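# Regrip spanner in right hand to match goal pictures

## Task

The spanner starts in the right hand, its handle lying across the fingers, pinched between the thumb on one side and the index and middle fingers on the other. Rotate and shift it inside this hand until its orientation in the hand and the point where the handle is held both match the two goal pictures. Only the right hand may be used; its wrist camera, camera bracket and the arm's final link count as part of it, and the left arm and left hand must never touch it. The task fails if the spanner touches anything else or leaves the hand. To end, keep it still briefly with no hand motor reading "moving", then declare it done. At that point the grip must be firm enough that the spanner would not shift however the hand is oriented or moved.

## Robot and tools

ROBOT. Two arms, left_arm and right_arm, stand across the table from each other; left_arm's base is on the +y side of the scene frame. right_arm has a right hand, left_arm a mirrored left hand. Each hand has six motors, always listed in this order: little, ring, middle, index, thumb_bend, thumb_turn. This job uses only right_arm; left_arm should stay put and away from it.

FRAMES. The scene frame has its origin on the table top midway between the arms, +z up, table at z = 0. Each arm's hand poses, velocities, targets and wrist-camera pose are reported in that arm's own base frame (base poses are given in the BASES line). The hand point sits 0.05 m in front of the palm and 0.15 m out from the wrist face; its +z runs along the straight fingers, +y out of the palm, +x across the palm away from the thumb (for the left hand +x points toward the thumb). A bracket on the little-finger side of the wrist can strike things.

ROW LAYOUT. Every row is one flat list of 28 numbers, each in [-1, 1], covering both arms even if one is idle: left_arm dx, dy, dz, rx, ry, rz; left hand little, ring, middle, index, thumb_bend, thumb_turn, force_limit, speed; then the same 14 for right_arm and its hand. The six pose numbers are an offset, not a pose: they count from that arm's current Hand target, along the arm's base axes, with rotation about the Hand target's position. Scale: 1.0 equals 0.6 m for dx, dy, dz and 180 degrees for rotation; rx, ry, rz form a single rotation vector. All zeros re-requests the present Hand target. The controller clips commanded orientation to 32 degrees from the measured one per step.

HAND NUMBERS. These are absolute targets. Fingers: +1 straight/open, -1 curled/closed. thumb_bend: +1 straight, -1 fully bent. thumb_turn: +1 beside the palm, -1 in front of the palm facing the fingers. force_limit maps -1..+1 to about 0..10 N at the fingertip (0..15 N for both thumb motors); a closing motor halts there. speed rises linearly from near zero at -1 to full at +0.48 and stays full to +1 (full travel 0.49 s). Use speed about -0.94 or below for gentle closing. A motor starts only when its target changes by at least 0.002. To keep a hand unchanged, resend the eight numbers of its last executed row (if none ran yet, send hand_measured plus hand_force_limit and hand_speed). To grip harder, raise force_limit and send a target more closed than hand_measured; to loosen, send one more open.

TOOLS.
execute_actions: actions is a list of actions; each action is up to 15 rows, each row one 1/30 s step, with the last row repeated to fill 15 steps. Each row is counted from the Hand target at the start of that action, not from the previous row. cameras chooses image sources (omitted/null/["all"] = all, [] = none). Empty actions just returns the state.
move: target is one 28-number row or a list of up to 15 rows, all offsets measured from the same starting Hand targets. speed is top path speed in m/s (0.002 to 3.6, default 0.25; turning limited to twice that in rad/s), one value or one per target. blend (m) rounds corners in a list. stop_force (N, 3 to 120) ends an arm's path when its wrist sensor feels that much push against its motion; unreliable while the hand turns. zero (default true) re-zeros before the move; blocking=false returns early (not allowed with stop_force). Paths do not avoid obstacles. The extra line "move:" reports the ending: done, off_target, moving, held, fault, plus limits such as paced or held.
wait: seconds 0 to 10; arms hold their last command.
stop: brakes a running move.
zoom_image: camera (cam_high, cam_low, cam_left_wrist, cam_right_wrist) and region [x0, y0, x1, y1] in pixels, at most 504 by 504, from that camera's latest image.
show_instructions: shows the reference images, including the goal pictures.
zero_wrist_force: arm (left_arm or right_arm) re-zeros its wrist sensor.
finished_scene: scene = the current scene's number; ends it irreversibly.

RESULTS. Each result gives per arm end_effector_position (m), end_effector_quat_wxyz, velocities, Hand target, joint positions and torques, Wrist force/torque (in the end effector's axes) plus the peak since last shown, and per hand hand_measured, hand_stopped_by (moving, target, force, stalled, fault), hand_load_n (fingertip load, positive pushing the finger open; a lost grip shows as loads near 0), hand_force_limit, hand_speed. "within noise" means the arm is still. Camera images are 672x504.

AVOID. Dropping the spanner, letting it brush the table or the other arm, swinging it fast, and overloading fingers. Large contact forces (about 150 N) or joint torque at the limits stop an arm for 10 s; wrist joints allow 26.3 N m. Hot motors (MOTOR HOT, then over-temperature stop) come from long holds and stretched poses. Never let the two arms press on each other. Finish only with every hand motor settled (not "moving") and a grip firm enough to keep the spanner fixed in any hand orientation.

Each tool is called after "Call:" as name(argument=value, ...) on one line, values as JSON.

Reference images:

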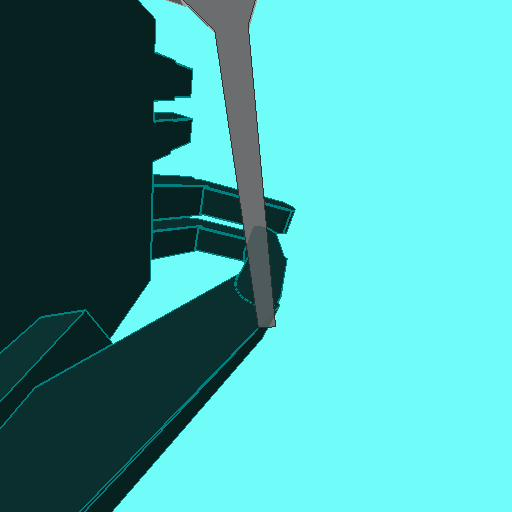

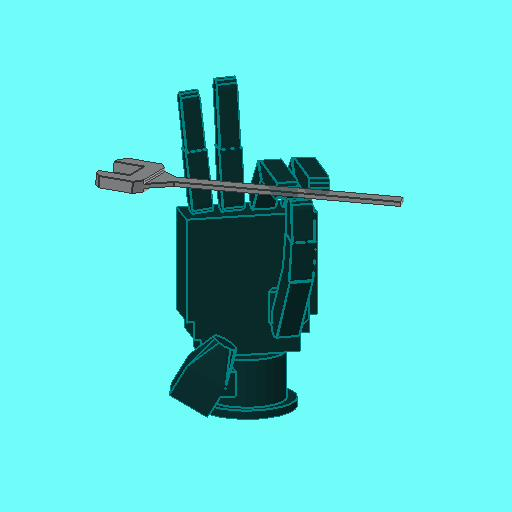

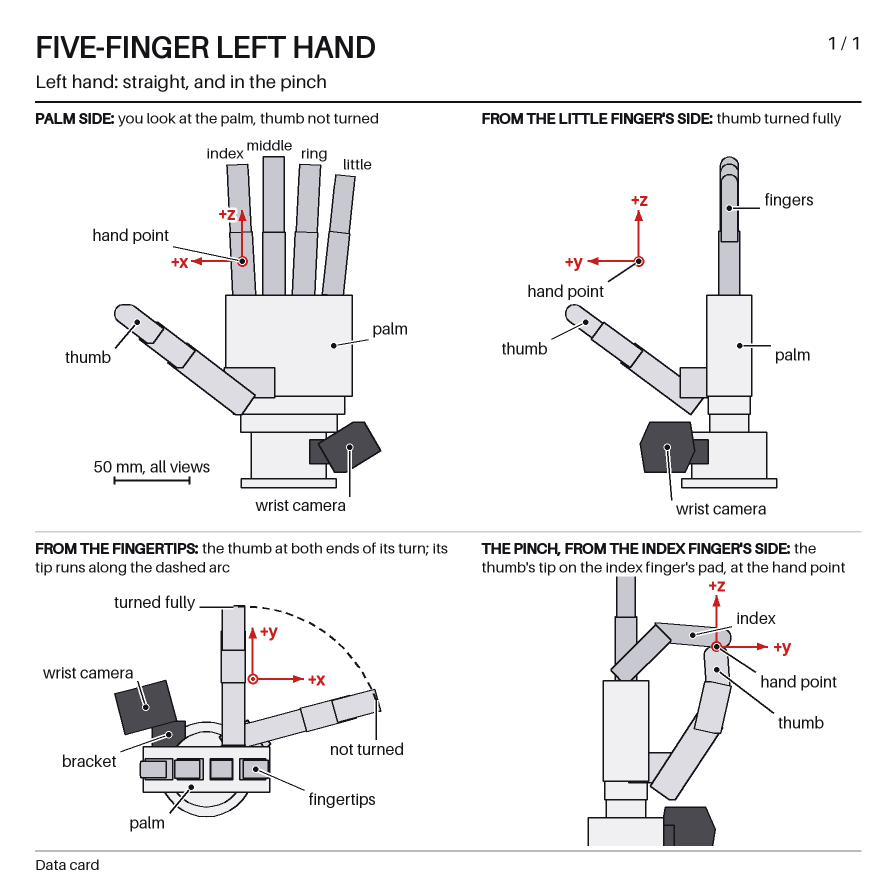

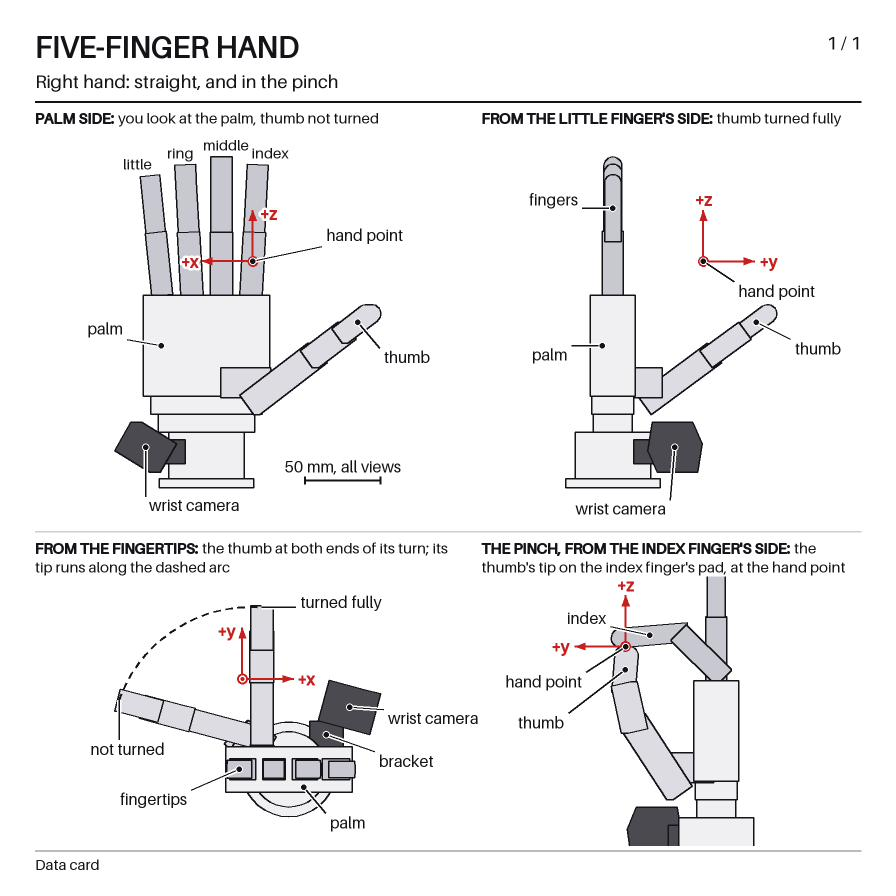

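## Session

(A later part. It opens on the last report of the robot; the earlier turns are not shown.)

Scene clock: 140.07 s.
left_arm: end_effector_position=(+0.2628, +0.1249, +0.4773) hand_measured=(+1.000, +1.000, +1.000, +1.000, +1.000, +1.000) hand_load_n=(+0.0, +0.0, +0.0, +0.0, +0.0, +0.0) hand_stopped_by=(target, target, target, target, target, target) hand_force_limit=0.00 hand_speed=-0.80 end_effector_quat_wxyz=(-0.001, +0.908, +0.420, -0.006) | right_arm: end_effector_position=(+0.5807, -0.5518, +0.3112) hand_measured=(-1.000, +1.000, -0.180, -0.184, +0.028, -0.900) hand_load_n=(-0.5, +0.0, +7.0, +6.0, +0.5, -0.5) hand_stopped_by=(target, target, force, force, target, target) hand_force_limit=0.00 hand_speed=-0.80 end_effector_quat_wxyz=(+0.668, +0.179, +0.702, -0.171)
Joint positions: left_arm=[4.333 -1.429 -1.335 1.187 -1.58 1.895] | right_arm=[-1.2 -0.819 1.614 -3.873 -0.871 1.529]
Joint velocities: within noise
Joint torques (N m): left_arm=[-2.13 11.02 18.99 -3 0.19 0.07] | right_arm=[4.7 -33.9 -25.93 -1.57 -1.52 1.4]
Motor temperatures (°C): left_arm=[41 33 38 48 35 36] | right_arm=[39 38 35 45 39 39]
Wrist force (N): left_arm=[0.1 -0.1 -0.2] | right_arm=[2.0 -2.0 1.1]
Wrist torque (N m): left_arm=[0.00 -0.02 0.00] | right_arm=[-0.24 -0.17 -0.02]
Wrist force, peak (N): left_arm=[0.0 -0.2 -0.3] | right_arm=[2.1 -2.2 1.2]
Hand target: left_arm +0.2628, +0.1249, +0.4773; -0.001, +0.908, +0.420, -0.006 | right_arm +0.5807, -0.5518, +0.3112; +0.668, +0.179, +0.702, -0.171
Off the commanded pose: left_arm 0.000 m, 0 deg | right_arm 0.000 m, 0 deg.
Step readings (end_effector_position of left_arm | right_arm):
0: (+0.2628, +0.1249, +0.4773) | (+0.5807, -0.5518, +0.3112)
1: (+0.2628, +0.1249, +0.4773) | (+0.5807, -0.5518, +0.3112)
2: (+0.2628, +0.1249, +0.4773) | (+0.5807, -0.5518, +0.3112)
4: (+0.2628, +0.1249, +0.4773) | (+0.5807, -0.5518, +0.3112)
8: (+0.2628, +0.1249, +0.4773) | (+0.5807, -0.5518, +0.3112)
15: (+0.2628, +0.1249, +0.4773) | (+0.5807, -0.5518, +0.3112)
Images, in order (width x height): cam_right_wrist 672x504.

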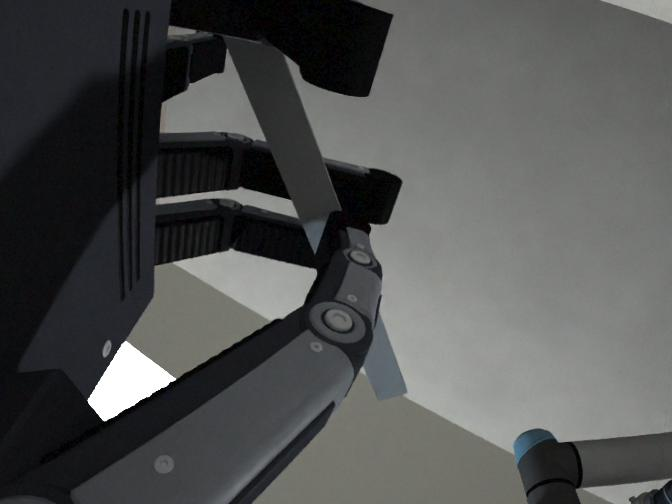

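Call:
execute_actions(actions=[[[0,0,0,0,0,0,1,1,1,1,1,1,0,-0.8,0,0,0,0,0,0,-1,1,-0.164,-0.165,0.026,-0.9,0,-0.8],[0,0,0,0,0,0,1,1,1,1,1,1,0,-0.8,0,0,0,0,0,0,-1,1,-0.164,-0.165,0.026,-0.9,0,-0.8],[0,0,0,0,0,0,1,1,1,1,1,1,0,-0.8,0,0,0,0,0,0,-1,1,-0.164,-0.165,0.026,-0.9,0,-0.8],[0,0,0,0,0,0,1,1,1,1,1,1,0,-0.8,0,0,0,0,0,0,-1,1,-0.164,-0.165,0.026,-0.9,0,-0.8],[0,0,0,0,0,0,1,1,1,1,1,1,0,-0.8,0,0,0,0,0,0,-1,1,-0.188,-0.188,0.026,-0.9,0,-0.8]]], cameras=["cam_right_wrist"])

Scene clock: 145.03 s.
left_arm: end_effector_position=(+0.2628, +0.1249, +0.4773) hand_measured=(+1.000, +1.000, +1.000, +1.000, +1.000, +1.000) hand_load_n=(+0.0, +0.0, +0.0, +0.0, +0.0, +0.0) hand_stopped_by=(target, target, target, target, target, target) hand_force_limit=0.00 hand_speed=-0.80 end_effector_quat_wxyz=(-0.001, +0.908, +0.420, -0.006) | right_arm: end_effector_position=(+0.5807, -0.5518, +0.3112) hand_measured=(-1.000, +1.000, -0.178, -0.186, +0.028, -0.900) hand_load_n=(-0.5, +0.0, +6.5, +6.5, +0.5, -1.0) hand_stopped_by=(target, target, force, force, target, target) hand_force_limit=0.00 hand_speed=-0.80 end_effector_quat_wxyz=(+0.668, +0.179, +0.702, -0.171)
Joint positions: left_arm=[4.333 -1.429 -1.335 1.187 -1.58 1.895] | right_arm=[-1.2 -0.819 1.614 -3.873 -0.871 1.529]
Joint velocities: within noise
Joint torques (N m): left_arm=[-2.09 11.03 18.53 -3.16 0.22 0.01] | right_arm=[4.37 -33.92 -25.36 -1.54 -1.48 1.27]
Motor temperatures (°C): left_arm=[41 33 38 48 35 36] | right_arm=[39 38 35 45 39 39]
Wrist force (N): left_arm=[0.1 -0.1 -0.2] | right_arm=[1.6 -1.8 1.4]
Wrist torque (N m): left_arm=[0.00 -0.02 0.01] | right_arm=[-0.24 -0.12 -0.03]
Wrist force, peak (N): left_arm=[-0.2 -0.1 -0.3] | right_arm=[2.1 -2.0 1.4]
Hand target: left_arm +0.2628, +0.1249, +0.4773; -0.001, +0.908, +0.420, -0.006 | right_arm +0.5807, -0.5518, +0.3112; +0.668, +0.179, +0.702, -0.171
Off the commanded pose: left_arm 0.000 m, 0 deg | right_arm 0.000 m, 0 deg.
Step readings (end_effector_position of left_arm | right_arm):
0: (+0.2628, +0.1249, +0.4773) | (+0.5807, -0.5518, +0.3112)
1: (+0.2628, +0.1249, +0.4773) | (+0.5807, -0.5518, +0.3112)
2: (+0.2628, +0.1249, +0.4773) | (+0.5807, -0.5518, +0.3112)
4: (+0.2628, +0.1249, +0.4773) | (+0.5807, -0.5518, +0.3112)
8: (+0.2628, +0.1249, +0.4773) | (+0.5807, -0.5518, +0.3112)
15: (+0.2628, +0.1249, +0.4773) | (+0.5807, -0.5518, +0.3112)
Images, in order (width x height): cam_right_wrist 672x504.

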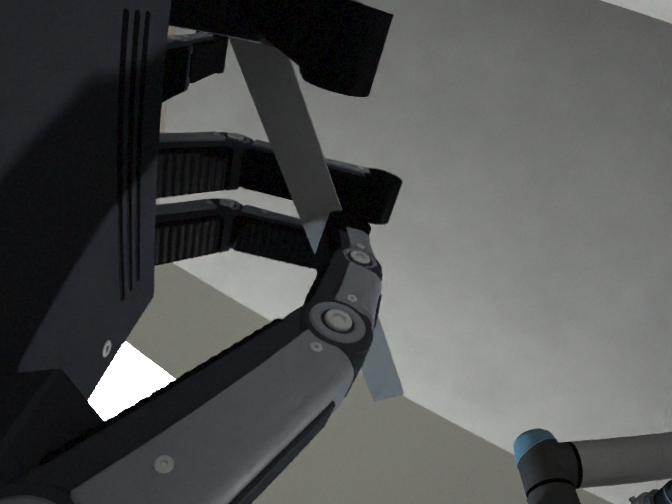

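Call:
execute_actions(actions=[[[0,0,0,0,0,0,1,1,1,1,1,1,0,-0.8,0,0,0,0,0,0,-1,1,-0.162,-0.165,0.026,-0.9,0,-0.8],[0,0,0,0,0,0,1,1,1,1,1,1,0,-0.8,0,0,0,0,0,0,-1,1,-0.162,-0.165,0.026,-0.9,0,-0.8],[0,0,0,0,0,0,1,1,1,1,1,1,0,-0.8,0,0,0,0,0,0,-1,1,-0.162,-0.165,0.026,-0.9,0,-0.8],[0,0,0,0,0,0,1,1,1,1,1,1,0,-0.8,0,0,0,0,0,0,-1,1,-0.162,-0.165,0.026,-0.9,0,-0.8],[0,0,0,0,0,0,1,1,1,1,1,1,0,-0.8,0,0,0,0,0,0,-1,1,-0.162,-0.165,0.026,-0.9,0,-0.8],[0,0,0,0,0,0,1,1,1,1,1,1,0,-0.8,0,0,0,0,0,0,-1,1,-0.188,-0.190,0.026,-0.9,0,-0.8]]], cameras=["cam_right_wrist"])

Scene clock: 151.27 s.
left_arm: end_effector_position=(+0.2628, +0.1249, +0.4773) hand_measured=(+1.000, +1.000, +1.000, +1.000, +1.000, +1.000) hand_load_n=(+0.0, +0.0, +0.0, +0.0, +0.0, +0.0) hand_stopped_by=(target, target, target, target, target, target) hand_force_limit=0.00 hand_speed=-0.80 end_effector_quat_wxyz=(-0.001, +0.908, +0.420, -0.006) | right_arm: end_effector_position=(+0.5807, -0.5518, +0.3112) hand_measured=(-1.000, +1.000, -0.178, -0.180, +0.028, -0.900) hand_load_n=(-0.5, +0.0, +6.0, +4.5, +0.5, -1.0) hand_stopped_by=(target, target, force, force, target, target) hand_force_limit=0.00 hand_speed=-0.80 end_effector_quat_wxyz=(+0.668, +0.179, +0.702, -0.171)
Joint positions: left_arm=[4.333 -1.429 -1.335 1.187 -1.58 1.895] | right_arm=[-1.2 -0.819 1.614 -3.873 -0.871 1.529]
Joint velocities: within noise
Joint torques (N m): left_arm=[-2.35 11.75 19.31 -3.33 0.19 0.17] | right_arm=[2.84 -34.8 -25.35 -1.46 -1.37 1.44]
Motor temperatures (°C): left_arm=[41 33 38 48 35 36] | right_arm=[38 38 35 45 39 39]
Wrist force (N): left_arm=[-0.1 0.0 -0.2] | right_arm=[2.1 -2.1 1.1]
Wrist torque (N m): left_arm=[0.02 0.01 -0.01] | right_arm=[-0.26 -0.19 -0.01]
Wrist force, peak (N): left_arm=[-0.3 0.0 -0.2] | right_arm=[1.8 -2.3 1.6]
Hand target: left_arm +0.2628, +0.1249, +0.4773; -0.001, +0.908, +0.420, -0.006 | right_arm +0.5807, -0.5518, +0.3112; +0.668, +0.179, +0.702, -0.171
Off the commanded pose: left_arm 0.000 m, 0 deg | right_arm 0.000 m, 0 deg.
Step readings (end_effector_position of left_arm | right_arm):
0: (+0.2628, +0.1249, +0.4773) | (+0.5807, -0.5518, +0.3112)
1: (+0.2628, +0.1249, +0.4773) | (+0.5807, -0.5518, +0.3112)
2: (+0.2628, +0.1249, +0.4773) | (+0.5807, -0.5518, +0.3112)
4: (+0.2628, +0.1249, +0.4773) | (+0.5807, -0.5518, +0.3112)
8: (+0.2628, +0.1249, +0.4773) | (+0.5807, -0.5518, +0.3112)
15: (+0.2628, +0.1249, +0.4773) | (+0.5807, -0.5518, +0.3112)
Images, in order (width x height): cam_right_wrist 672x504.

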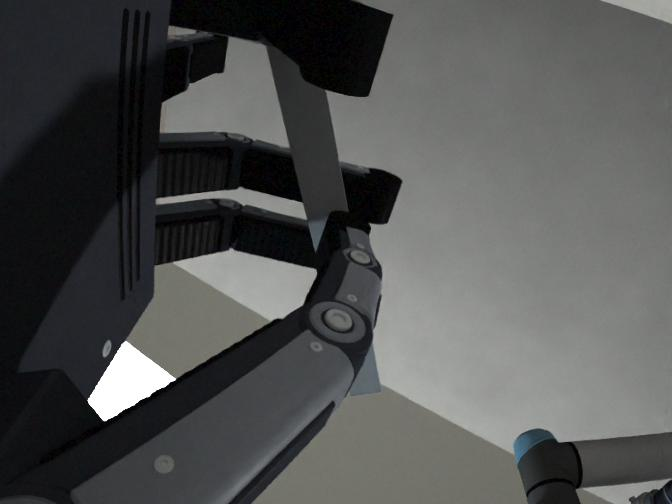

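Call:
execute_actions(actions=[[[0,0,0,0,0,0,1,1,1,1,1,1,0,-0.8,0,0,0,0,0,0,-1,1,-0.162,-0.163,0.026,-0.9,0,-0.8],[0,0,0,0,0,0,1,1,1,1,1,1,0,-0.8,0,0,0,0,0,0,-1,1,-0.162,-0.163,0.026,-0.9,0,-0.8],[0,0,0,0,0,0,1,1,1,1,1,1,0,-0.8,0,0,0,0,0,0,-1,1,-0.162,-0.163,0.026,-0.9,0,-0.8],[0,0,0,0,0,0,1,1,1,1,1,1,0,-0.8,0,0,0,0,0,0,-1,1,-0.162,-0.163,0.026,-0.9,0,-0.8],[0,0,0,0,0,0,1,1,1,1,1,1,0,-0.8,0,0,0,0,0,0,-1,1,-0.188,-0.190,0.026,-0.9,0,-0.8]]], cameras=["cam_right_wrist"])

Scene clock: 156.57 s.
left_arm: end_effector_position=(+0.2628, +0.1249, +0.4773) hand_measured=(+1.000, +1.000, +1.000, +1.000, +1.000, +1.000) hand_load_n=(+0.0, +0.0, +0.0, +0.0, +0.0, +0.0) hand_stopped_by=(target, target, target, target, target, target) hand_force_limit=0.00 hand_speed=-0.80 end_effector_quat_wxyz=(-0.001, +0.908, +0.420, -0.006) | right_arm: end_effector_position=(+0.5807, -0.5518, +0.3112) hand_measured=(-1.000, +1.000, -0.178, -0.178, +0.028, -0.900) hand_load_n=(-0.5, +0.0, +5.5, +4.5, +0.5, -1.0) hand_stopped_by=(target, target, force, force, target, target) hand_force_limit=0.00 hand_speed=-0.80 end_effector_quat_wxyz=(+0.668, +0.179, +0.702, -0.171)
Joint positions: left_arm=[4.333 -1.429 -1.335 1.187 -1.58 1.895] | right_arm=[-1.2 -0.819 1.614 -3.873 -0.871 1.529]
Joint velocities: within noise
Joint torques (N m): left_arm=[-2.67 10.79 19.06 -3.27 0.2 0.08] | right_arm=[2.98 -35.64 -25.42 -1.18 -0.16 1.28]
Motor temperatures (°C): left_arm=[41 33 38 48 35 36] | right_arm=[38 38 35 45 39 38]
Wrist force (N): left_arm=[0.0 0.0 -0.1] | right_arm=[2.0 -2.1 1.2]
Wrist torque (N m): left_arm=[0.02 0.00 0.00] | right_arm=[-0.27 -0.17 -0.03]
Wrist force, peak (N): left_arm=[-0.2 0.3 -0.1] | right_arm=[2.6 -1.7 1.2]
Hand target: left_arm +0.2628, +0.1249, +0.4773; -0.001, +0.908, +0.420, -0.006 | right_arm +0.5807, -0.5518, +0.3112; +0.668, +0.179, +0.702, -0.171
Off the commanded pose: left_arm 0.000 m, 0 deg | right_arm 0.000 m, 0 deg.
Step readings (end_effector_position of left_arm | right_arm):
0: (+0.2628, +0.1249, +0.4773) | (+0.5807, -0.5518, +0.3112)
1: (+0.2628, +0.1249, +0.4773) | (+0.5807, -0.5518, +0.3112)
2: (+0.2628, +0.1249, +0.4773) | (+0.5807, -0.5518, +0.3112)
4: (+0.2628, +0.1249, +0.4773) | (+0.5807, -0.5518, +0.3112)
8: (+0.2628, +0.1249, +0.4773) | (+0.5807, -0.5518, +0.3112)
15: (+0.2628, +0.1249, +0.4773) | (+0.5807, -0.5518, +0.3112)
Images, in order (width x height): cam_right_wrist 672x504.

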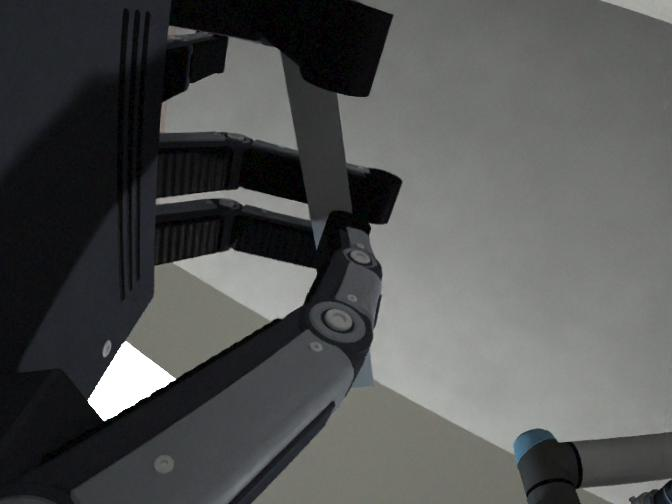

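Call:
execute_actions(actions=[[[0,0,0,0,0,0,1,1,1,1,1,1,0,-0.8,0,0,0,0,0,0,-1,1,-0.161,-0.161,0.026,-0.9,0,-0.8],[0,0,0,0,0,0,1,1,1,1,1,1,0,-0.8,0,0,0,0,0,0,-1,1,-0.161,-0.161,0.026,-0.9,0,-0.8],[0,0,0,0,0,0,1,1,1,1,1,1,0,-0.8,0,0,0,0,0,0,-1,1,-0.161,-0.161,0.026,-0.9,0,-0.8],[0,0,0,0,0,0,1,1,1,1,1,1,0,-0.8,0,0,0,0,0,0,-1,1,-0.161,-0.161,0.026,-0.9,0,-0.8],[0,0,0,0,0,0,1,1,1,1,1,1,0,-0.8,0,0,0,0,0,0,-1,1,-0.188,-0.190,0.026,-0.9,0,-0.8]]], cameras=["cam_right_wrist"])

Scene clock: 162.13 s.
left_arm: end_effector_position=(+0.2628, +0.1249, +0.4773) hand_measured=(+1.000, +1.000, +1.000, +1.000, +1.000, +1.000) hand_load_n=(-0.5, +0.0, +0.0, +0.0, +0.0, +0.0) hand_stopped_by=(target, target, target, target, target, target) hand_force_limit=0.00 hand_speed=-0.80 end_effector_quat_wxyz=(-0.001, +0.908, +0.420, -0.006) | right_arm: end_effector_position=(+0.5807, -0.5518, +0.3112) hand_measured=(-1.000, +1.000, -0.184, -0.186, +0.028, -0.900) hand_load_n=(+0.0, +0.0, +8.5, +8.5, +1.0, -1.5) hand_stopped_by=(target, target, force, force, target, target) hand_force_limit=0.00 hand_speed=-0.80 end_effector_quat_wxyz=(+0.668, +0.179, +0.702, -0.171)
Joint positions: left_arm=[4.333 -1.429 -1.335 1.187 -1.58 1.895] | right_arm=[-1.2 -0.819 1.614 -3.873 -0.871 1.529]
Joint velocities: within noise
Joint torques (N m): left_arm=[-2.4 11.98 19.18 -3.33 0.26 0.05] | right_arm=[1.63 -37.94 -25.21 -1.19 1.22 1.47]
Motor temperatures (°C): left_arm=[41 33 38 48 35 36] | right_arm=[38 38 35 45 39 38]
Wrist force (N): left_arm=[0.0 0.0 0.0] | right_arm=[1.7 -1.8 1.1]
Wrist torque (N m): left_arm=[0.01 0.01 -0.01] | right_arm=[-0.21 -0.13 -0.03]
Wrist force, peak (N): left_arm=[-0.2 0.1 -0.3] | right_arm=[3.1 -2.1 1.6]
Hand target: left_arm +0.2628, +0.1249, +0.4773; -0.001, +0.908, +0.420, -0.006 | right_arm +0.5807, -0.5518, +0.3112; +0.668, +0.179, +0.702, -0.171
Off the commanded pose: left_arm 0.000 m, 0 deg | right_arm 0.000 m, 0 deg.
Step readings (end_effector_position of left_arm | right_arm):
0: (+0.2628, +0.1249, +0.4773) | (+0.5807, -0.5518, +0.3112)
1: (+0.2628, +0.1249, +0.4773) | (+0.5807, -0.5518, +0.3112)
2: (+0.2628, +0.1249, +0.4773) | (+0.5807, -0.5518, +0.3112)
4: (+0.2628, +0.1249, +0.4773) | (+0.5807, -0.5518, +0.3112)
8: (+0.2628, +0.1249, +0.4773) | (+0.5807, -0.5518, +0.3112)
15: (+0.2628, +0.1249, +0.4773) | (+0.5807, -0.5518, +0.3112)
Images, in order (width x height): cam_right_wrist 672x504.

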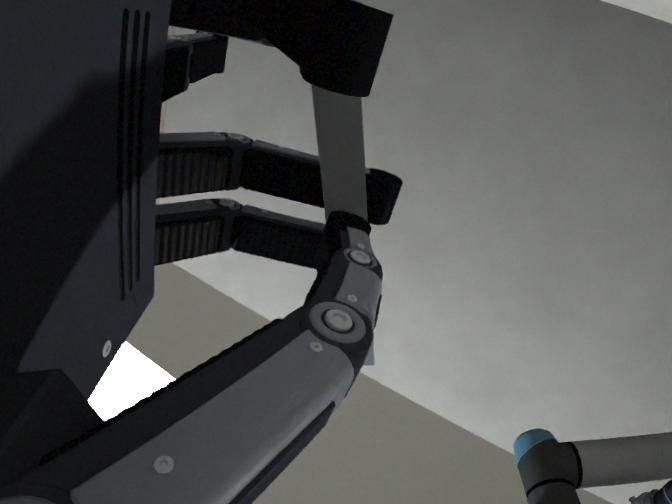

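Call:
wait(seconds=0.1)

Call:
zoom_image(camera="cam_high", region=[240, 220, 340, 320])

Call:
zoom_image(camera="cam_low", region=[350, 70, 470, 190])

Call:
zoom_image(camera="cam_right_wrist", region=[250, 0, 470, 420])

Scene clock: 187.70 s.
left_arm: end_effector_position=(+0.2628, +0.1249, +0.4773) hand_measured=(+1.000, +1.000, +1.000, +1.000, +1.000, +1.000) hand_load_n=(+0.0, +0.0, +0.0, +0.0, +0.0, +0.0) hand_stopped_by=(target, target, target, target, target, target) hand_force_limit=0.00 hand_speed=-0.80 end_effector_quat_wxyz=(-0.001, +0.908, +0.420, -0.006) | right_arm: end_effector_position=(+0.5807, -0.5518, +0.3112) hand_measured=(-1.000, +1.000, -0.184, -0.186, +0.028, -0.900) hand_load_n=(+0.0, +0.0, +9.0, +8.5, +1.0, -1.0) hand_stopped_by=(target, target, force, force, target, target) hand_force_limit=0.00 hand_speed=-0.80 end_effector_quat_wxyz=(+0.668, +0.179, +0.702, -0.171)
Joint positions: left_arm=[4.333 -1.429 -1.335 1.187 -1.58 1.895] | right_arm=[-1.2 -0.819 1.614 -3.873 -0.871 1.529]
Joint velocities: within noise
Joint torques (N m): left_arm=[-2.97 11.82 19.09 -3.25 0.21 0.1] | right_arm=[1.03 -39.62 -25.77 -1.17 1.29 1.16]
Motor temperatures (°C): left_arm=[41 33 38 48 35 36] | right_arm=[38 38 35 45 39 38]
Wrist force (N): left_arm=[0.1 0.0 -0.4] | right_arm=[1.7 -1.8 1.3]
Wrist torque (N m): left_arm=[0.03 -0.02 0.00] | right_arm=[-0.23 -0.13 -0.04]
Wrist force, peak (N): left_arm=[-0.2 0.0 -0.3] | right_arm=[2.2 -2.2 1.2]
Hand target: left_arm +0.2628, +0.1249, +0.4773; -0.001, +0.908, +0.420, -0.006 | right_arm +0.5807, -0.5518, +0.3112; +0.668, +0.179, +0.702, -0.171
Off the commanded pose: left_arm 0.000 m, 0 deg | right_arm 0.000 m, 0 deg.
wait: 0.10 s; at rest from the start

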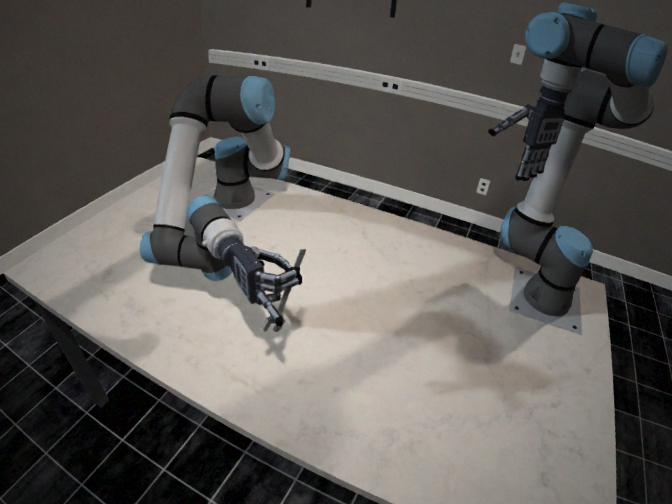

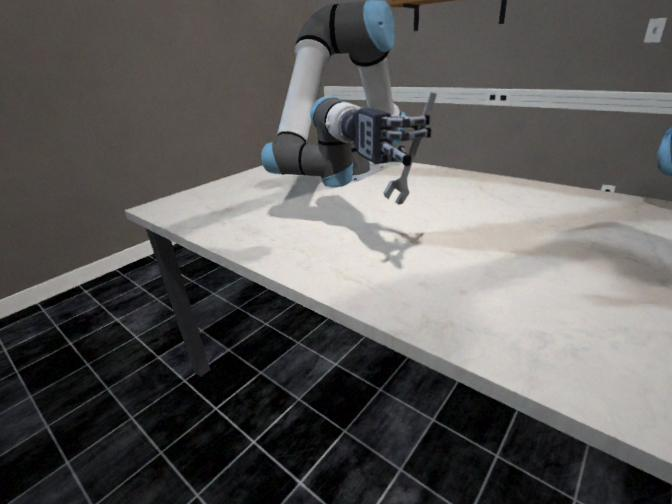

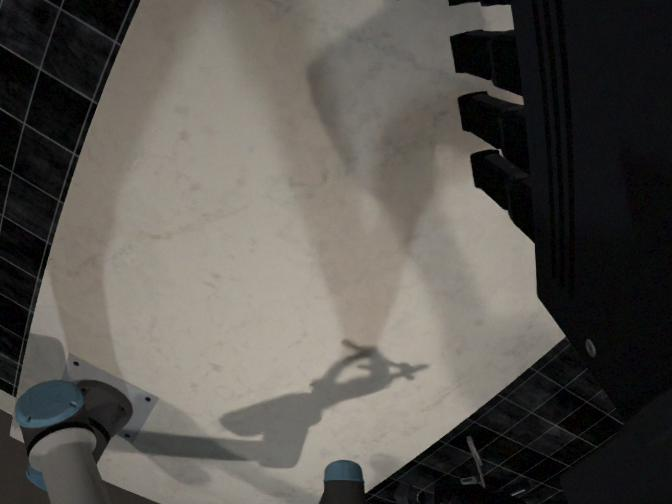

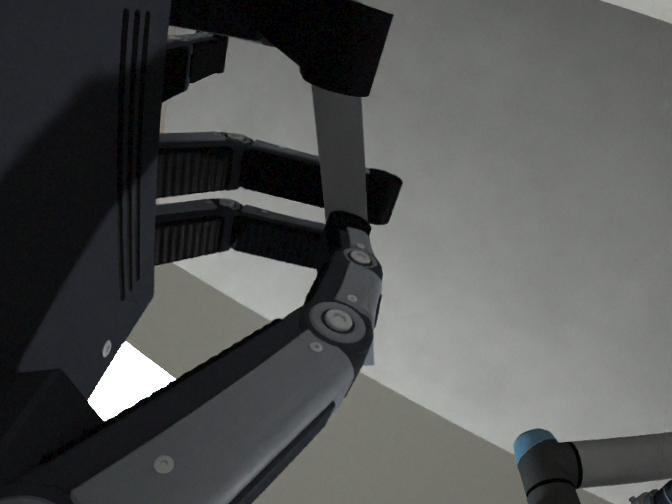

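Scaled by 5.040.

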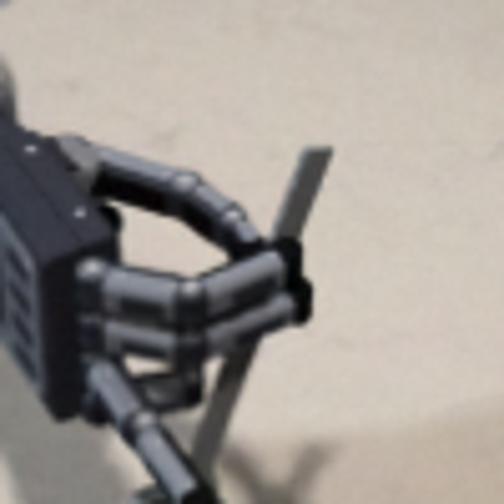

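Scaled by 4.200.

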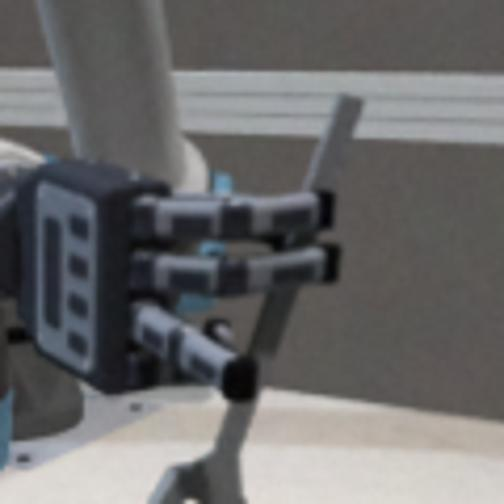

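Scaled by 1.200 from the camera's 672x504 image, which has a finer 960x720 frame.

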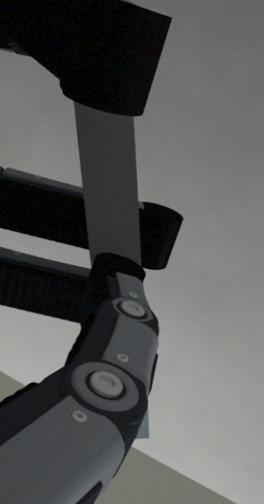

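Call:
move(target=[[0,0,0,0,0,0,1,1,1,1,1,1,0,-0.8,0,0,0,-0.439,0.239,0.024,-1,1,-0.188,-0.190,0.026,-0.9,0,-0.8],[0,0,0,0,0,0,1,1,1,1,1,1,0,-0.8,0,0,0,-0.8836,0.481,0.0483,-1,1,-0.188,-0.190,0.026,-0.9,0,-0.8]], speed=0.25)

Scene clock: 226.90 s.
left_arm: end_effector_position=(+0.2628, +0.1249, +0.4773) hand_measured=(+1.000, +1.000, +1.000, +1.000, +1.000, +1.000) hand_load_n=(+0.0, +0.0, +0.0, +0.0, +0.0, +0.0) hand_stopped_by=(target, target, target, target, target, target) hand_force_limit=0.00 hand_speed=-0.80 end_effector_quat_wxyz=(-0.001, +0.908, +0.420, -0.006) | right_arm: end_effector_position=(+0.5807, -0.5518, +0.3112) hand_measured=(-1.000, +1.000, -0.184, -0.186, +0.028, -0.900) hand_load_n=(+0.0, +0.0, +9.0, +8.5, +1.0, -1.0) hand_stopped_by=(target, target, force, force, target, target) hand_force_limit=0.00 hand_speed=-0.80 end_effector_quat_wxyz=(+0.178, +0.703, -0.170, +0.667)
Joint positions: left_arm=[4.333 -1.429 -1.335 1.187 -1.58 1.895] | right_arm=[-1.017 -0.988 1.729 -3.827 -1.052 -1.621]
Joint velocities: within noise
Joint torques (N m): left_arm=[-2.99 11.6 20.37 -3.48 0.13 0.1] | right_arm=[8.29 -28.07 -5.88 -2.89 -1.88 -1.46]
Motor temperatures (°C): left_arm=[40 33 38 48 35 36] | right_arm=[38 38 34 45 39 38]
Wrist force (N): left_arm=[-0.2 0.2 -0.1] | right_arm=[-2.4 -2.6 0.3]
Wrist torque (N m): left_arm=[0.03 0.02 -0.02] | right_arm=[-0.24 0.18 -0.36]
Wrist force, peak (N): left_arm=[-0.4 0.1 -0.3] | right_arm=[-2.7 -2.9 0.7]
Hand target: left_arm +0.2628, +0.1249, +0.4773; -0.001, +0.908, +0.420, -0.006 | right_arm +0.5807, -0.5518, +0.3112; +0.178, +0.703, -0.170, +0.667
Off the commanded pose: left_arm 0.000 m, 0 deg | right_arm 0.000 m, 0 deg.
move: done

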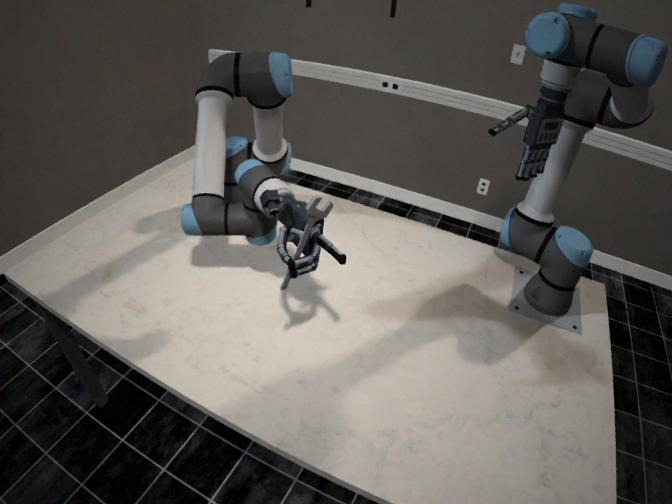

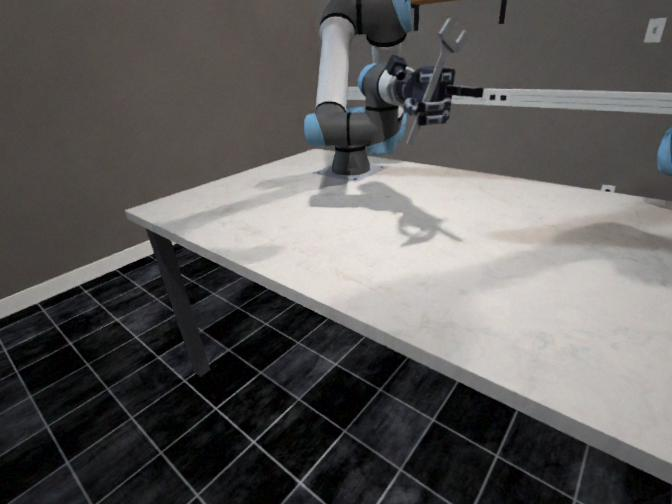

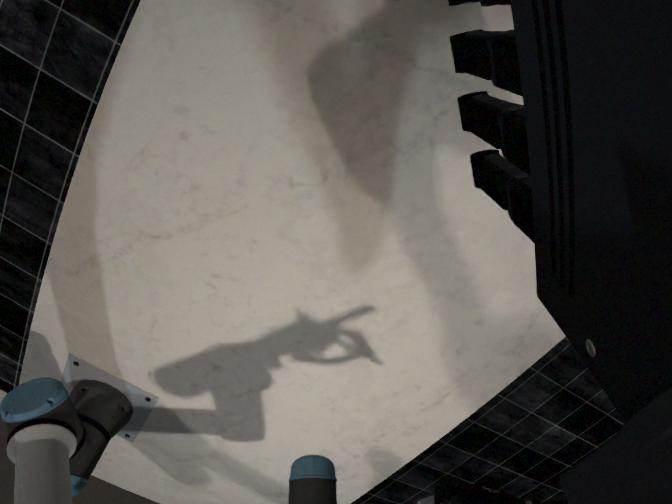

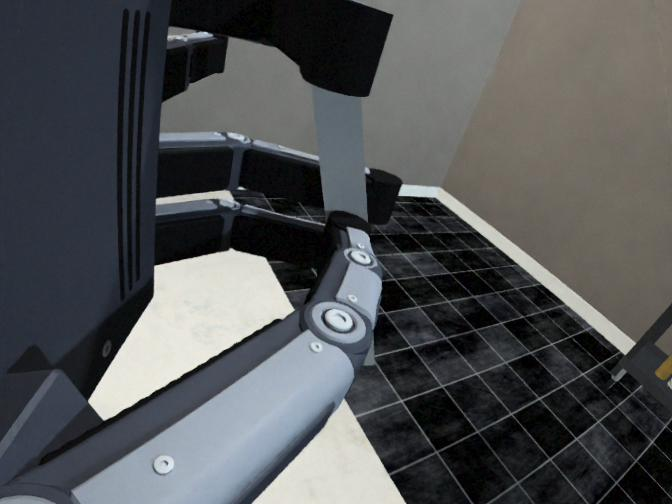

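Call:
zoom_image(camera="cam_high", region=[240, 180, 360, 300])

Call:
zoom_image(camera="cam_low", region=[380, 10, 500, 150])

Call:
zoom_image(camera="cam_right_wrist", region=[200, 0, 452, 252])

Scaled by 4.200.

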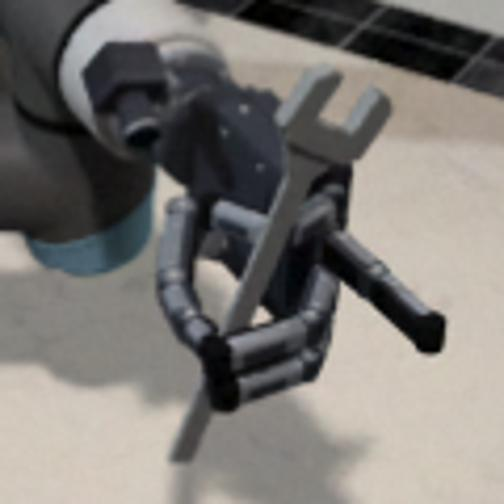

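Scaled by 3.600.

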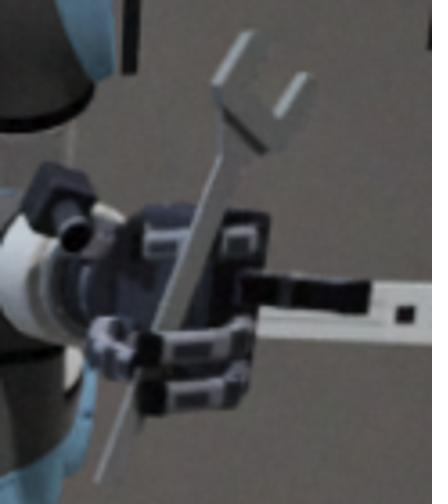

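Scaled by 2.000 from the camera's 672x504 image, which has a finer 960x720 frame.

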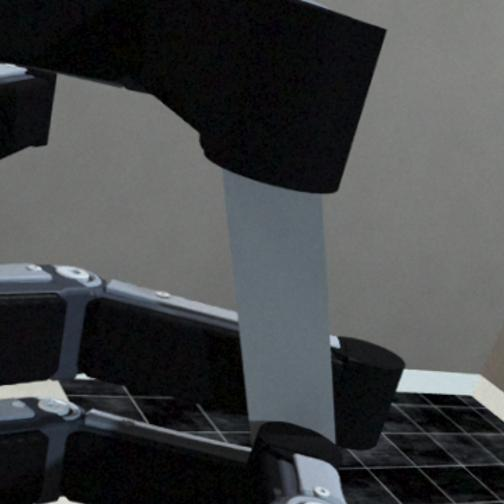

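Call:
execute_actions(actions=[[[0,0,0,0,0,0,1,1,1,1,1,1,0,-0.8,0,0,0,0,0,0,-1,1,-0.164,-0.164,0.026,-0.9,0,-0.8],[0,0,0,0,0,0,1,1,1,1,1,1,0,-0.8,0,0,0,0,0,0,-1,1,-0.164,-0.164,0.026,-0.9,0,-0.8],[0,0,0,0,0,0,1,1,1,1,1,1,0,-0.8,0,0,0,0,0,0,-1,1,-0.164,-0.164,0.026,-0.9,0,-0.8],[0,0,0,0,0,0,1,1,1,1,1,1,0,-0.8,0,0,0,0,0,0,-1,1,-0.164,-0.164,0.026,-0.9,0,-0.8],[0,0,0,0,0,0,1,1,1,1,1,1,0,-0.8,0,0,0,0,0,0,-1,1,-0.190,-0.190,0.026,-0.9,0,-0.8]]], cameras=["cam_right_wrist"])

Scene clock: 239.70 s.
left_arm: end_effector_position=(+0.2628, +0.1249, +0.4773) hand_measured=(+1.000, +1.000, +1.000, +1.000, +1.000, +1.000) hand_load_n=(+0.0, +0.0, +0.0, +0.0, +0.0, +0.0) hand_stopped_by=(target, target, target, target, target, target) hand_force_limit=0.00 hand_speed=-0.80 end_effector_quat_wxyz=(-0.001, +0.908, +0.420, -0.006) | right_arm: end_effector_position=(+0.5807, -0.5518, +0.3112) hand_measured=(-1.000, +1.000, -0.180, -0.180, +0.028, -0.900) hand_load_n=(+0.0, +0.0, +5.5, +5.5, +2.0, +0.5) hand_stopped_by=(target, target, force, force, target, target) hand_force_limit=0.00 hand_speed=-0.80 end_effector_quat_wxyz=(+0.178, +0.703, -0.170, +0.667)
Joint positions: left_arm=[4.333 -1.429 -1.335 1.187 -1.58 1.895] | right_arm=[-1.017 -0.988 1.729 -3.827 -1.052 -1.621]
Joint velocities: within noise
Joint torques (N m): left_arm=[-3.27 11.3 20.07 -3.46 0.25 0.12] | right_arm=[7.51 -29.15 -10.36 -2.27 -1.32 -1.34]
Motor temperatures (°C): left_arm=[40 33 38 48 35 36] | right_arm=[38 38 34 45 39 38]
Wrist force (N): left_arm=[0.0 0.0 -0.1] | right_arm=[-2.4 -2.5 0.1]
Wrist torque (N m): left_arm=[0.01 0.00 0.00] | right_arm=[-0.22 0.18 -0.36]
Wrist force, peak (N): left_arm=[-0.1 0.2 -0.3] | right_arm=[-2.9 -2.9 0.5]
Hand target: left_arm +0.2628, +0.1249, +0.4773; -0.001, +0.908, +0.420, -0.006 | right_arm +0.5807, -0.5518, +0.3112; +0.178, +0.703, -0.170, +0.667
Off the commanded pose: left_arm 0.000 m, 0 deg | right_arm 0.000 m, 0 deg.
Step readings (end_effector_position of left_arm | right_arm):
0: (+0.2628, +0.1249, +0.4773) | (+0.5807, -0.5518, +0.3112)
1: (+0.2628, +0.1249, +0.4773) | (+0.5807, -0.5518, +0.3112)
2: (+0.2628, +0.1249, +0.4773) | (+0.5807, -0.5518, +0.3112)
4: (+0.2628, +0.1249, +0.4773) | (+0.5807, -0.5518, +0.3112)
8: (+0.2628, +0.1249, +0.4773) | (+0.5807, -0.5518, +0.3112)
15: (+0.2628, +0.1249, +0.4773) | (+0.5807, -0.5518, +0.3112)
Images, in order (width x height): cam_right_wrist 672x504.

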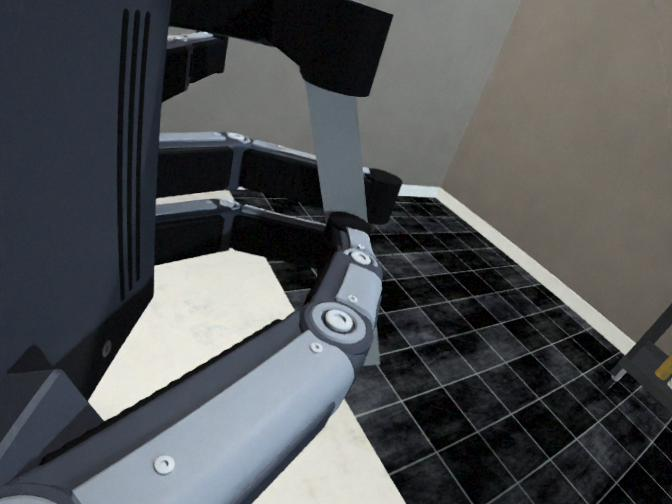

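Call:
execute_actions(actions=[[[0,0,0,0,0,0,1,1,1,1,1,1,0,-0.8,0,0,0,0.008,-0.0043,-0.0004,-1,1,-0.190,-0.190,0.026,-0.9,0,-0.8],[0,0,0,0,0,0,1,1,1,1,1,1,0,-0.8,0,0,0,0.016,-0.0087,-0.0009,-1,1,-0.190,-0.190,0.026,-0.9,0,-0.8]],[[0,0,0,0,0,0,1,1,1,1,1,1,0,-0.8,0,0,0,0,0,0,-1,1,-0.190,-0.190,0.026,-0.9,0,-0.8]],[[0,0,0,0,0,0,1,1,1,1,1,1,0,-0.8,0,0,0,0,0,0,-1,1,-0.162,-0.162,0.026,-0.9,0,-0.8],[0,0,0,0,0,0,1,1,1,1,1,1,0,-0.8,0,0,0,0,0,0,-1,1,-0.162,-0.162,0.026,-0.9,0,-0.8],[0,0,0,0,0,0,1,1,1,1,1,1,0,-0.8,0,0,0,0,0,0,-1,1,-0.162,-0.162,0.026,-0.9,0,-0.8],[0,0,0,0,0,0,1,1,1,1,1,1,0,-0.8,0,0,0,0,0,0,-1,1,-0.192,-0.192,0.026,-0.9,0,-0.8]]], cameras=["cam_right_wrist"])

Scene clock: 246.17 s.
left_arm: end_effector_position=(+0.2628, +0.1249, +0.4773) hand_measured=(+1.000, +1.000, +1.000, +1.000, +1.000, +1.000) hand_load_n=(+0.0, +0.0, +0.0, +0.0, +0.0, +0.0) hand_stopped_by=(target, target, target, target, target, target) hand_force_limit=0.00 hand_speed=-0.80 end_effector_quat_wxyz=(-0.001, +0.908, +0.420, -0.006) | right_arm: end_effector_position=(+0.5807, -0.5518, +0.3112) hand_measured=(-1.000, +1.000, -0.176, -0.188, +0.028, -0.900) hand_load_n=(+0.0, +0.0, +5.5, +8.5, +1.5, +0.5) hand_stopped_by=(target, target, force, force, target, target) hand_force_limit=0.00 hand_speed=-0.80 end_effector_quat_wxyz=(+0.159, +0.698, -0.190, +0.672)
Joint positions: left_arm=[4.333 -1.429 -1.335 1.187 -1.58 1.895] | right_arm=[-1.02 -0.993 1.725 -3.819 -1.049 -1.564]
Joint velocities: within noise
Joint torques (N m): left_arm=[-3.61 11.76 20.3 -3.61 0.27 0.13] | right_arm=[-6.15 -51.41 -27.77 -1.74 0.87 1.07]
Motor temperatures (°C): left_arm=[40 33 38 48 35 36] | right_arm=[38 38 34 45 39 38]
Wrist force (N): left_arm=[0.0 0.0 -0.2] | right_arm=[-2.6 -2.6 0.5]
Wrist torque (N m): left_arm=[0.01 0.00 0.00] | right_arm=[-0.25 0.21 -0.36]
Wrist force, peak (N): left_arm=[-0.1 0.0 -0.4] | right_arm=[-2.9 -2.8 0.3]
Hand target: left_arm +0.2628, +0.1249, +0.4773; -0.001, +0.908, +0.420, -0.006 | right_arm +0.5807, -0.5518, +0.3112; +0.159, +0.698, -0.190, +0.672
Off the commanded pose: left_arm 0.000 m, 0 deg | right_arm 0.000 m, 0 deg.
Step readings (end_effector_position of left_arm | right_arm):
0: (+0.2628, +0.1249, +0.4773) | (+0.5807, -0.5518, +0.3112)
1: (+0.2628, +0.1249, +0.4773) | (+0.5807, -0.5518, +0.3112)
2: (+0.2628, +0.1249, +0.4773) | (+0.5808, -0.5518, +0.3110)
4: (+0.2628, +0.1249, +0.4773) | (+0.5808, -0.5517, +0.3109)
8: (+0.2628, +0.1249, +0.4773) | (+0.5808, -0.5517, +0.3111)
15: (+0.2628, +0.1249, +0.4773) | (+0.5807, -0.5518, +0.3112)
16: (+0.2628, +0.1249, +0.4773) | (+0.5807, -0.5518, +0.3112)
17: (+0.2628, +0.1249, +0.4773) | (+0.5807, -0.5518, +0.3112)
19: (+0.2628, +0.1249, +0.4773) | (+0.5807, -0.5518, +0.3112)
23: (+0.2628, +0.1249, +0.4773) | (+0.5807, -0.5518, +0.3112)
30: (+0.2628, +0.1249, +0.4773) | (+0.5807, -0.5518, +0.3112)
31: (+0.2628, +0.1249, +0.4773) | (+0.5807, -0.5518, +0.3112)
32: (+0.2628, +0.1249, +0.4773) | (+0.5807, -0.5518, +0.3112)
34: (+0.2628, +0.1249, +0.4773) | (+0.5807, -0.5518, +0.3112)
38: (+0.2628, +0.1249, +0.4773) | (+0.5807, -0.5518, +0.3112)
45: (+0.2628, +0.1249, +0.4773) | (+0.5807, -0.5518, +0.3112)
Images, in order (width x height): cam_right_wrist 672x504.

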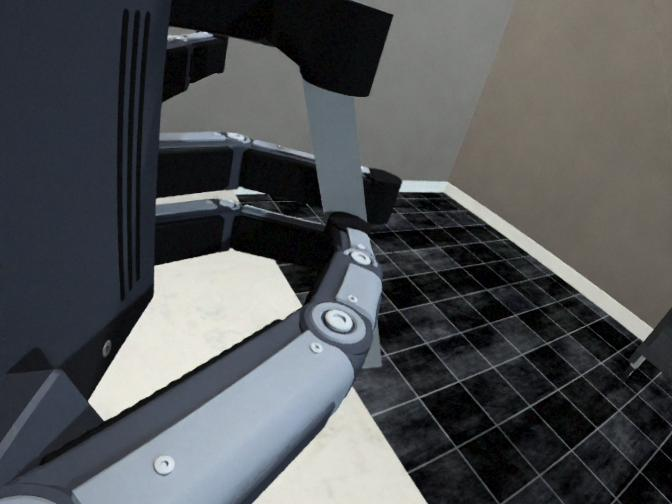

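Call:
execute_actions(actions=[[[0,0,0,0,0,0,1,1,1,1,1,1,0,-0.8,0,0,0,0.006,-0.0033,-0.0003,-1,1,-0.192,-0.192,0.026,-0.9,0,-0.8]],[[0,0,0,0,0,0,1,1,1,1,1,1,0,-0.8,0,0,0,0,0,0,-1,1,-0.192,-0.192,0.026,-0.9,0,-0.8]],[[0,0,0,0,0,0,1,1,1,1,1,1,0,-0.8,0,0,0,0,0,0,-1,1,-0.160,-0.162,0.026,-0.9,0,-0.8],[0,0,0,0,0,0,1,1,1,1,1,1,0,-0.8,0,0,0,0,0,0,-1,1,-0.160,-0.162,0.026,-0.9,0,-0.8],[0,0,0,0,0,0,1,1,1,1,1,1,0,-0.8,0,0,0,0,0,0,-1,1,-0.160,-0.162,0.026,-0.9,0,-0.8],[0,0,0,0,0,0,1,1,1,1,1,1,0,-0.8,0,0,0,0,0,0,-1,1,-0.190,-0.194,0.026,-0.9,0,-0.8]]], cameras=["cam_right_wrist"])

Call:
zoom_image(camera="cam_right_wrist", region=[220, 0, 472, 420])

Scene clock: 255.57 s.
left_arm: end_effector_position=(+0.2628, +0.1249, +0.4773) hand_measured=(+1.000, +1.000, +1.000, +1.000, +1.000, +1.000) hand_load_n=(+0.0, +0.0, +0.0, +0.0, +0.0, +0.0) hand_stopped_by=(target, target, target, target, target, target) hand_force_limit=0.00 hand_speed=-0.80 end_effector_quat_wxyz=(-0.001, +0.908, +0.420, -0.006) | right_arm: end_effector_position=(+0.5807, -0.5518, +0.3112) hand_measured=(-1.000, +1.000, -0.174, -0.186, +0.028, -0.900) hand_load_n=(+0.0, +0.0, +5.0, +7.5, +1.5, +0.5) hand_stopped_by=(target, target, force, force, target, target) hand_force_limit=0.00 hand_speed=-0.80 end_effector_quat_wxyz=(+0.151, +0.696, -0.197, +0.673)
Joint positions: left_arm=[4.333 -1.429 -1.335 1.187 -1.58 1.895] | right_arm=[-1.021 -0.994 1.723 -3.816 -1.048 -1.543]
Joint velocities: within noise
Joint torques (N m): left_arm=[-3.1 11.73 20.32 -3.62 0.22 0.17] | right_arm=[-8.19 -52.71 -28.12 -0.4 1.36 1.33]
Motor temperatures (°C): left_arm=[40 33 38 48 35 36] | right_arm=[38 38 34 45 39 38]
Wrist force (N): left_arm=[-0.2 0.0 -0.3] | right_arm=[-2.6 -2.7 0.4]
Wrist torque (N m): left_arm=[0.02 0.02 -0.01] | right_arm=[-0.27 0.21 -0.35]
Wrist force, peak (N): left_arm=[-0.1 0.1 -0.4] | right_arm=[-3.0 -2.9 0.5]
Hand target: left_arm +0.2628, +0.1249, +0.4773; -0.001, +0.908, +0.420, -0.006 | right_arm +0.5807, -0.5518, +0.3112; +0.151, +0.696, -0.197, +0.673
Off the commanded pose: left_arm 0.000 m, 0 deg | right_arm 0.000 m, 0 deg.
Step readings (end_effector_position of left_arm | right_arm):
0: (+0.2628, +0.1249, +0.4773) | (+0.5807, -0.5518, +0.3112)
1: (+0.2628, +0.1249, +0.4773) | (+0.5807, -0.5518, +0.3112)
2: (+0.2628, +0.1249, +0.4773) | (+0.5807, -0.5518, +0.3112)
4: (+0.2628, +0.1249, +0.4773) | (+0.5807, -0.5518, +0.3111)
8: (+0.2628, +0.1249, +0.4773) | (+0.5808, -0.5518, +0.3111)
15: (+0.2628, +0.1249, +0.4773) | (+0.5807, -0.5518, +0.3112)
16: (+0.2628, +0.1249, +0.4773) | (+0.5807, -0.5518, +0.3112)
17: (+0.2628, +0.1249, +0.4773) | (+0.5807, -0.5518, +0.3112)
19: (+0.2628, +0.1249, +0.4773) | (+0.5807, -0.5518, +0.3112)
23: (+0.2628, +0.1249, +0.4773) | (+0.5807, -0.5518, +0.3112)
30: (+0.2628, +0.1249, +0.4773) | (+0.5807, -0.5518, +0.3112)
31: (+0.2628, +0.1249, +0.4773) | (+0.5807, -0.5518, +0.3112)
32: (+0.2628, +0.1249, +0.4773) | (+0.5807, -0.5518, +0.3112)
34: (+0.2628, +0.1249, +0.4773) | (+0.5807, -0.5518, +0.3112)
38: (+0.2628, +0.1249, +0.4773) | (+0.5807, -0.5518, +0.3112)
45: (+0.2628, +0.1249, +0.4773) | (+0.5807, -0.5518, +0.3112)
Images, in order (width x height): cam_right_wrist 672x504.

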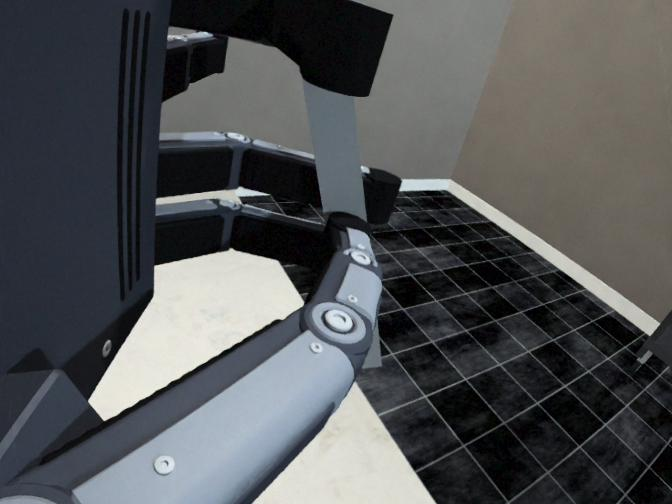

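Scaled by 1.200 from the camera's 672x504 image, which has a finer 960x720 frame.

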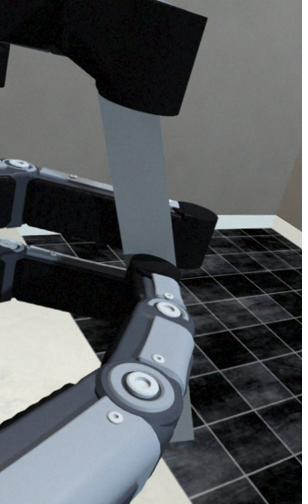

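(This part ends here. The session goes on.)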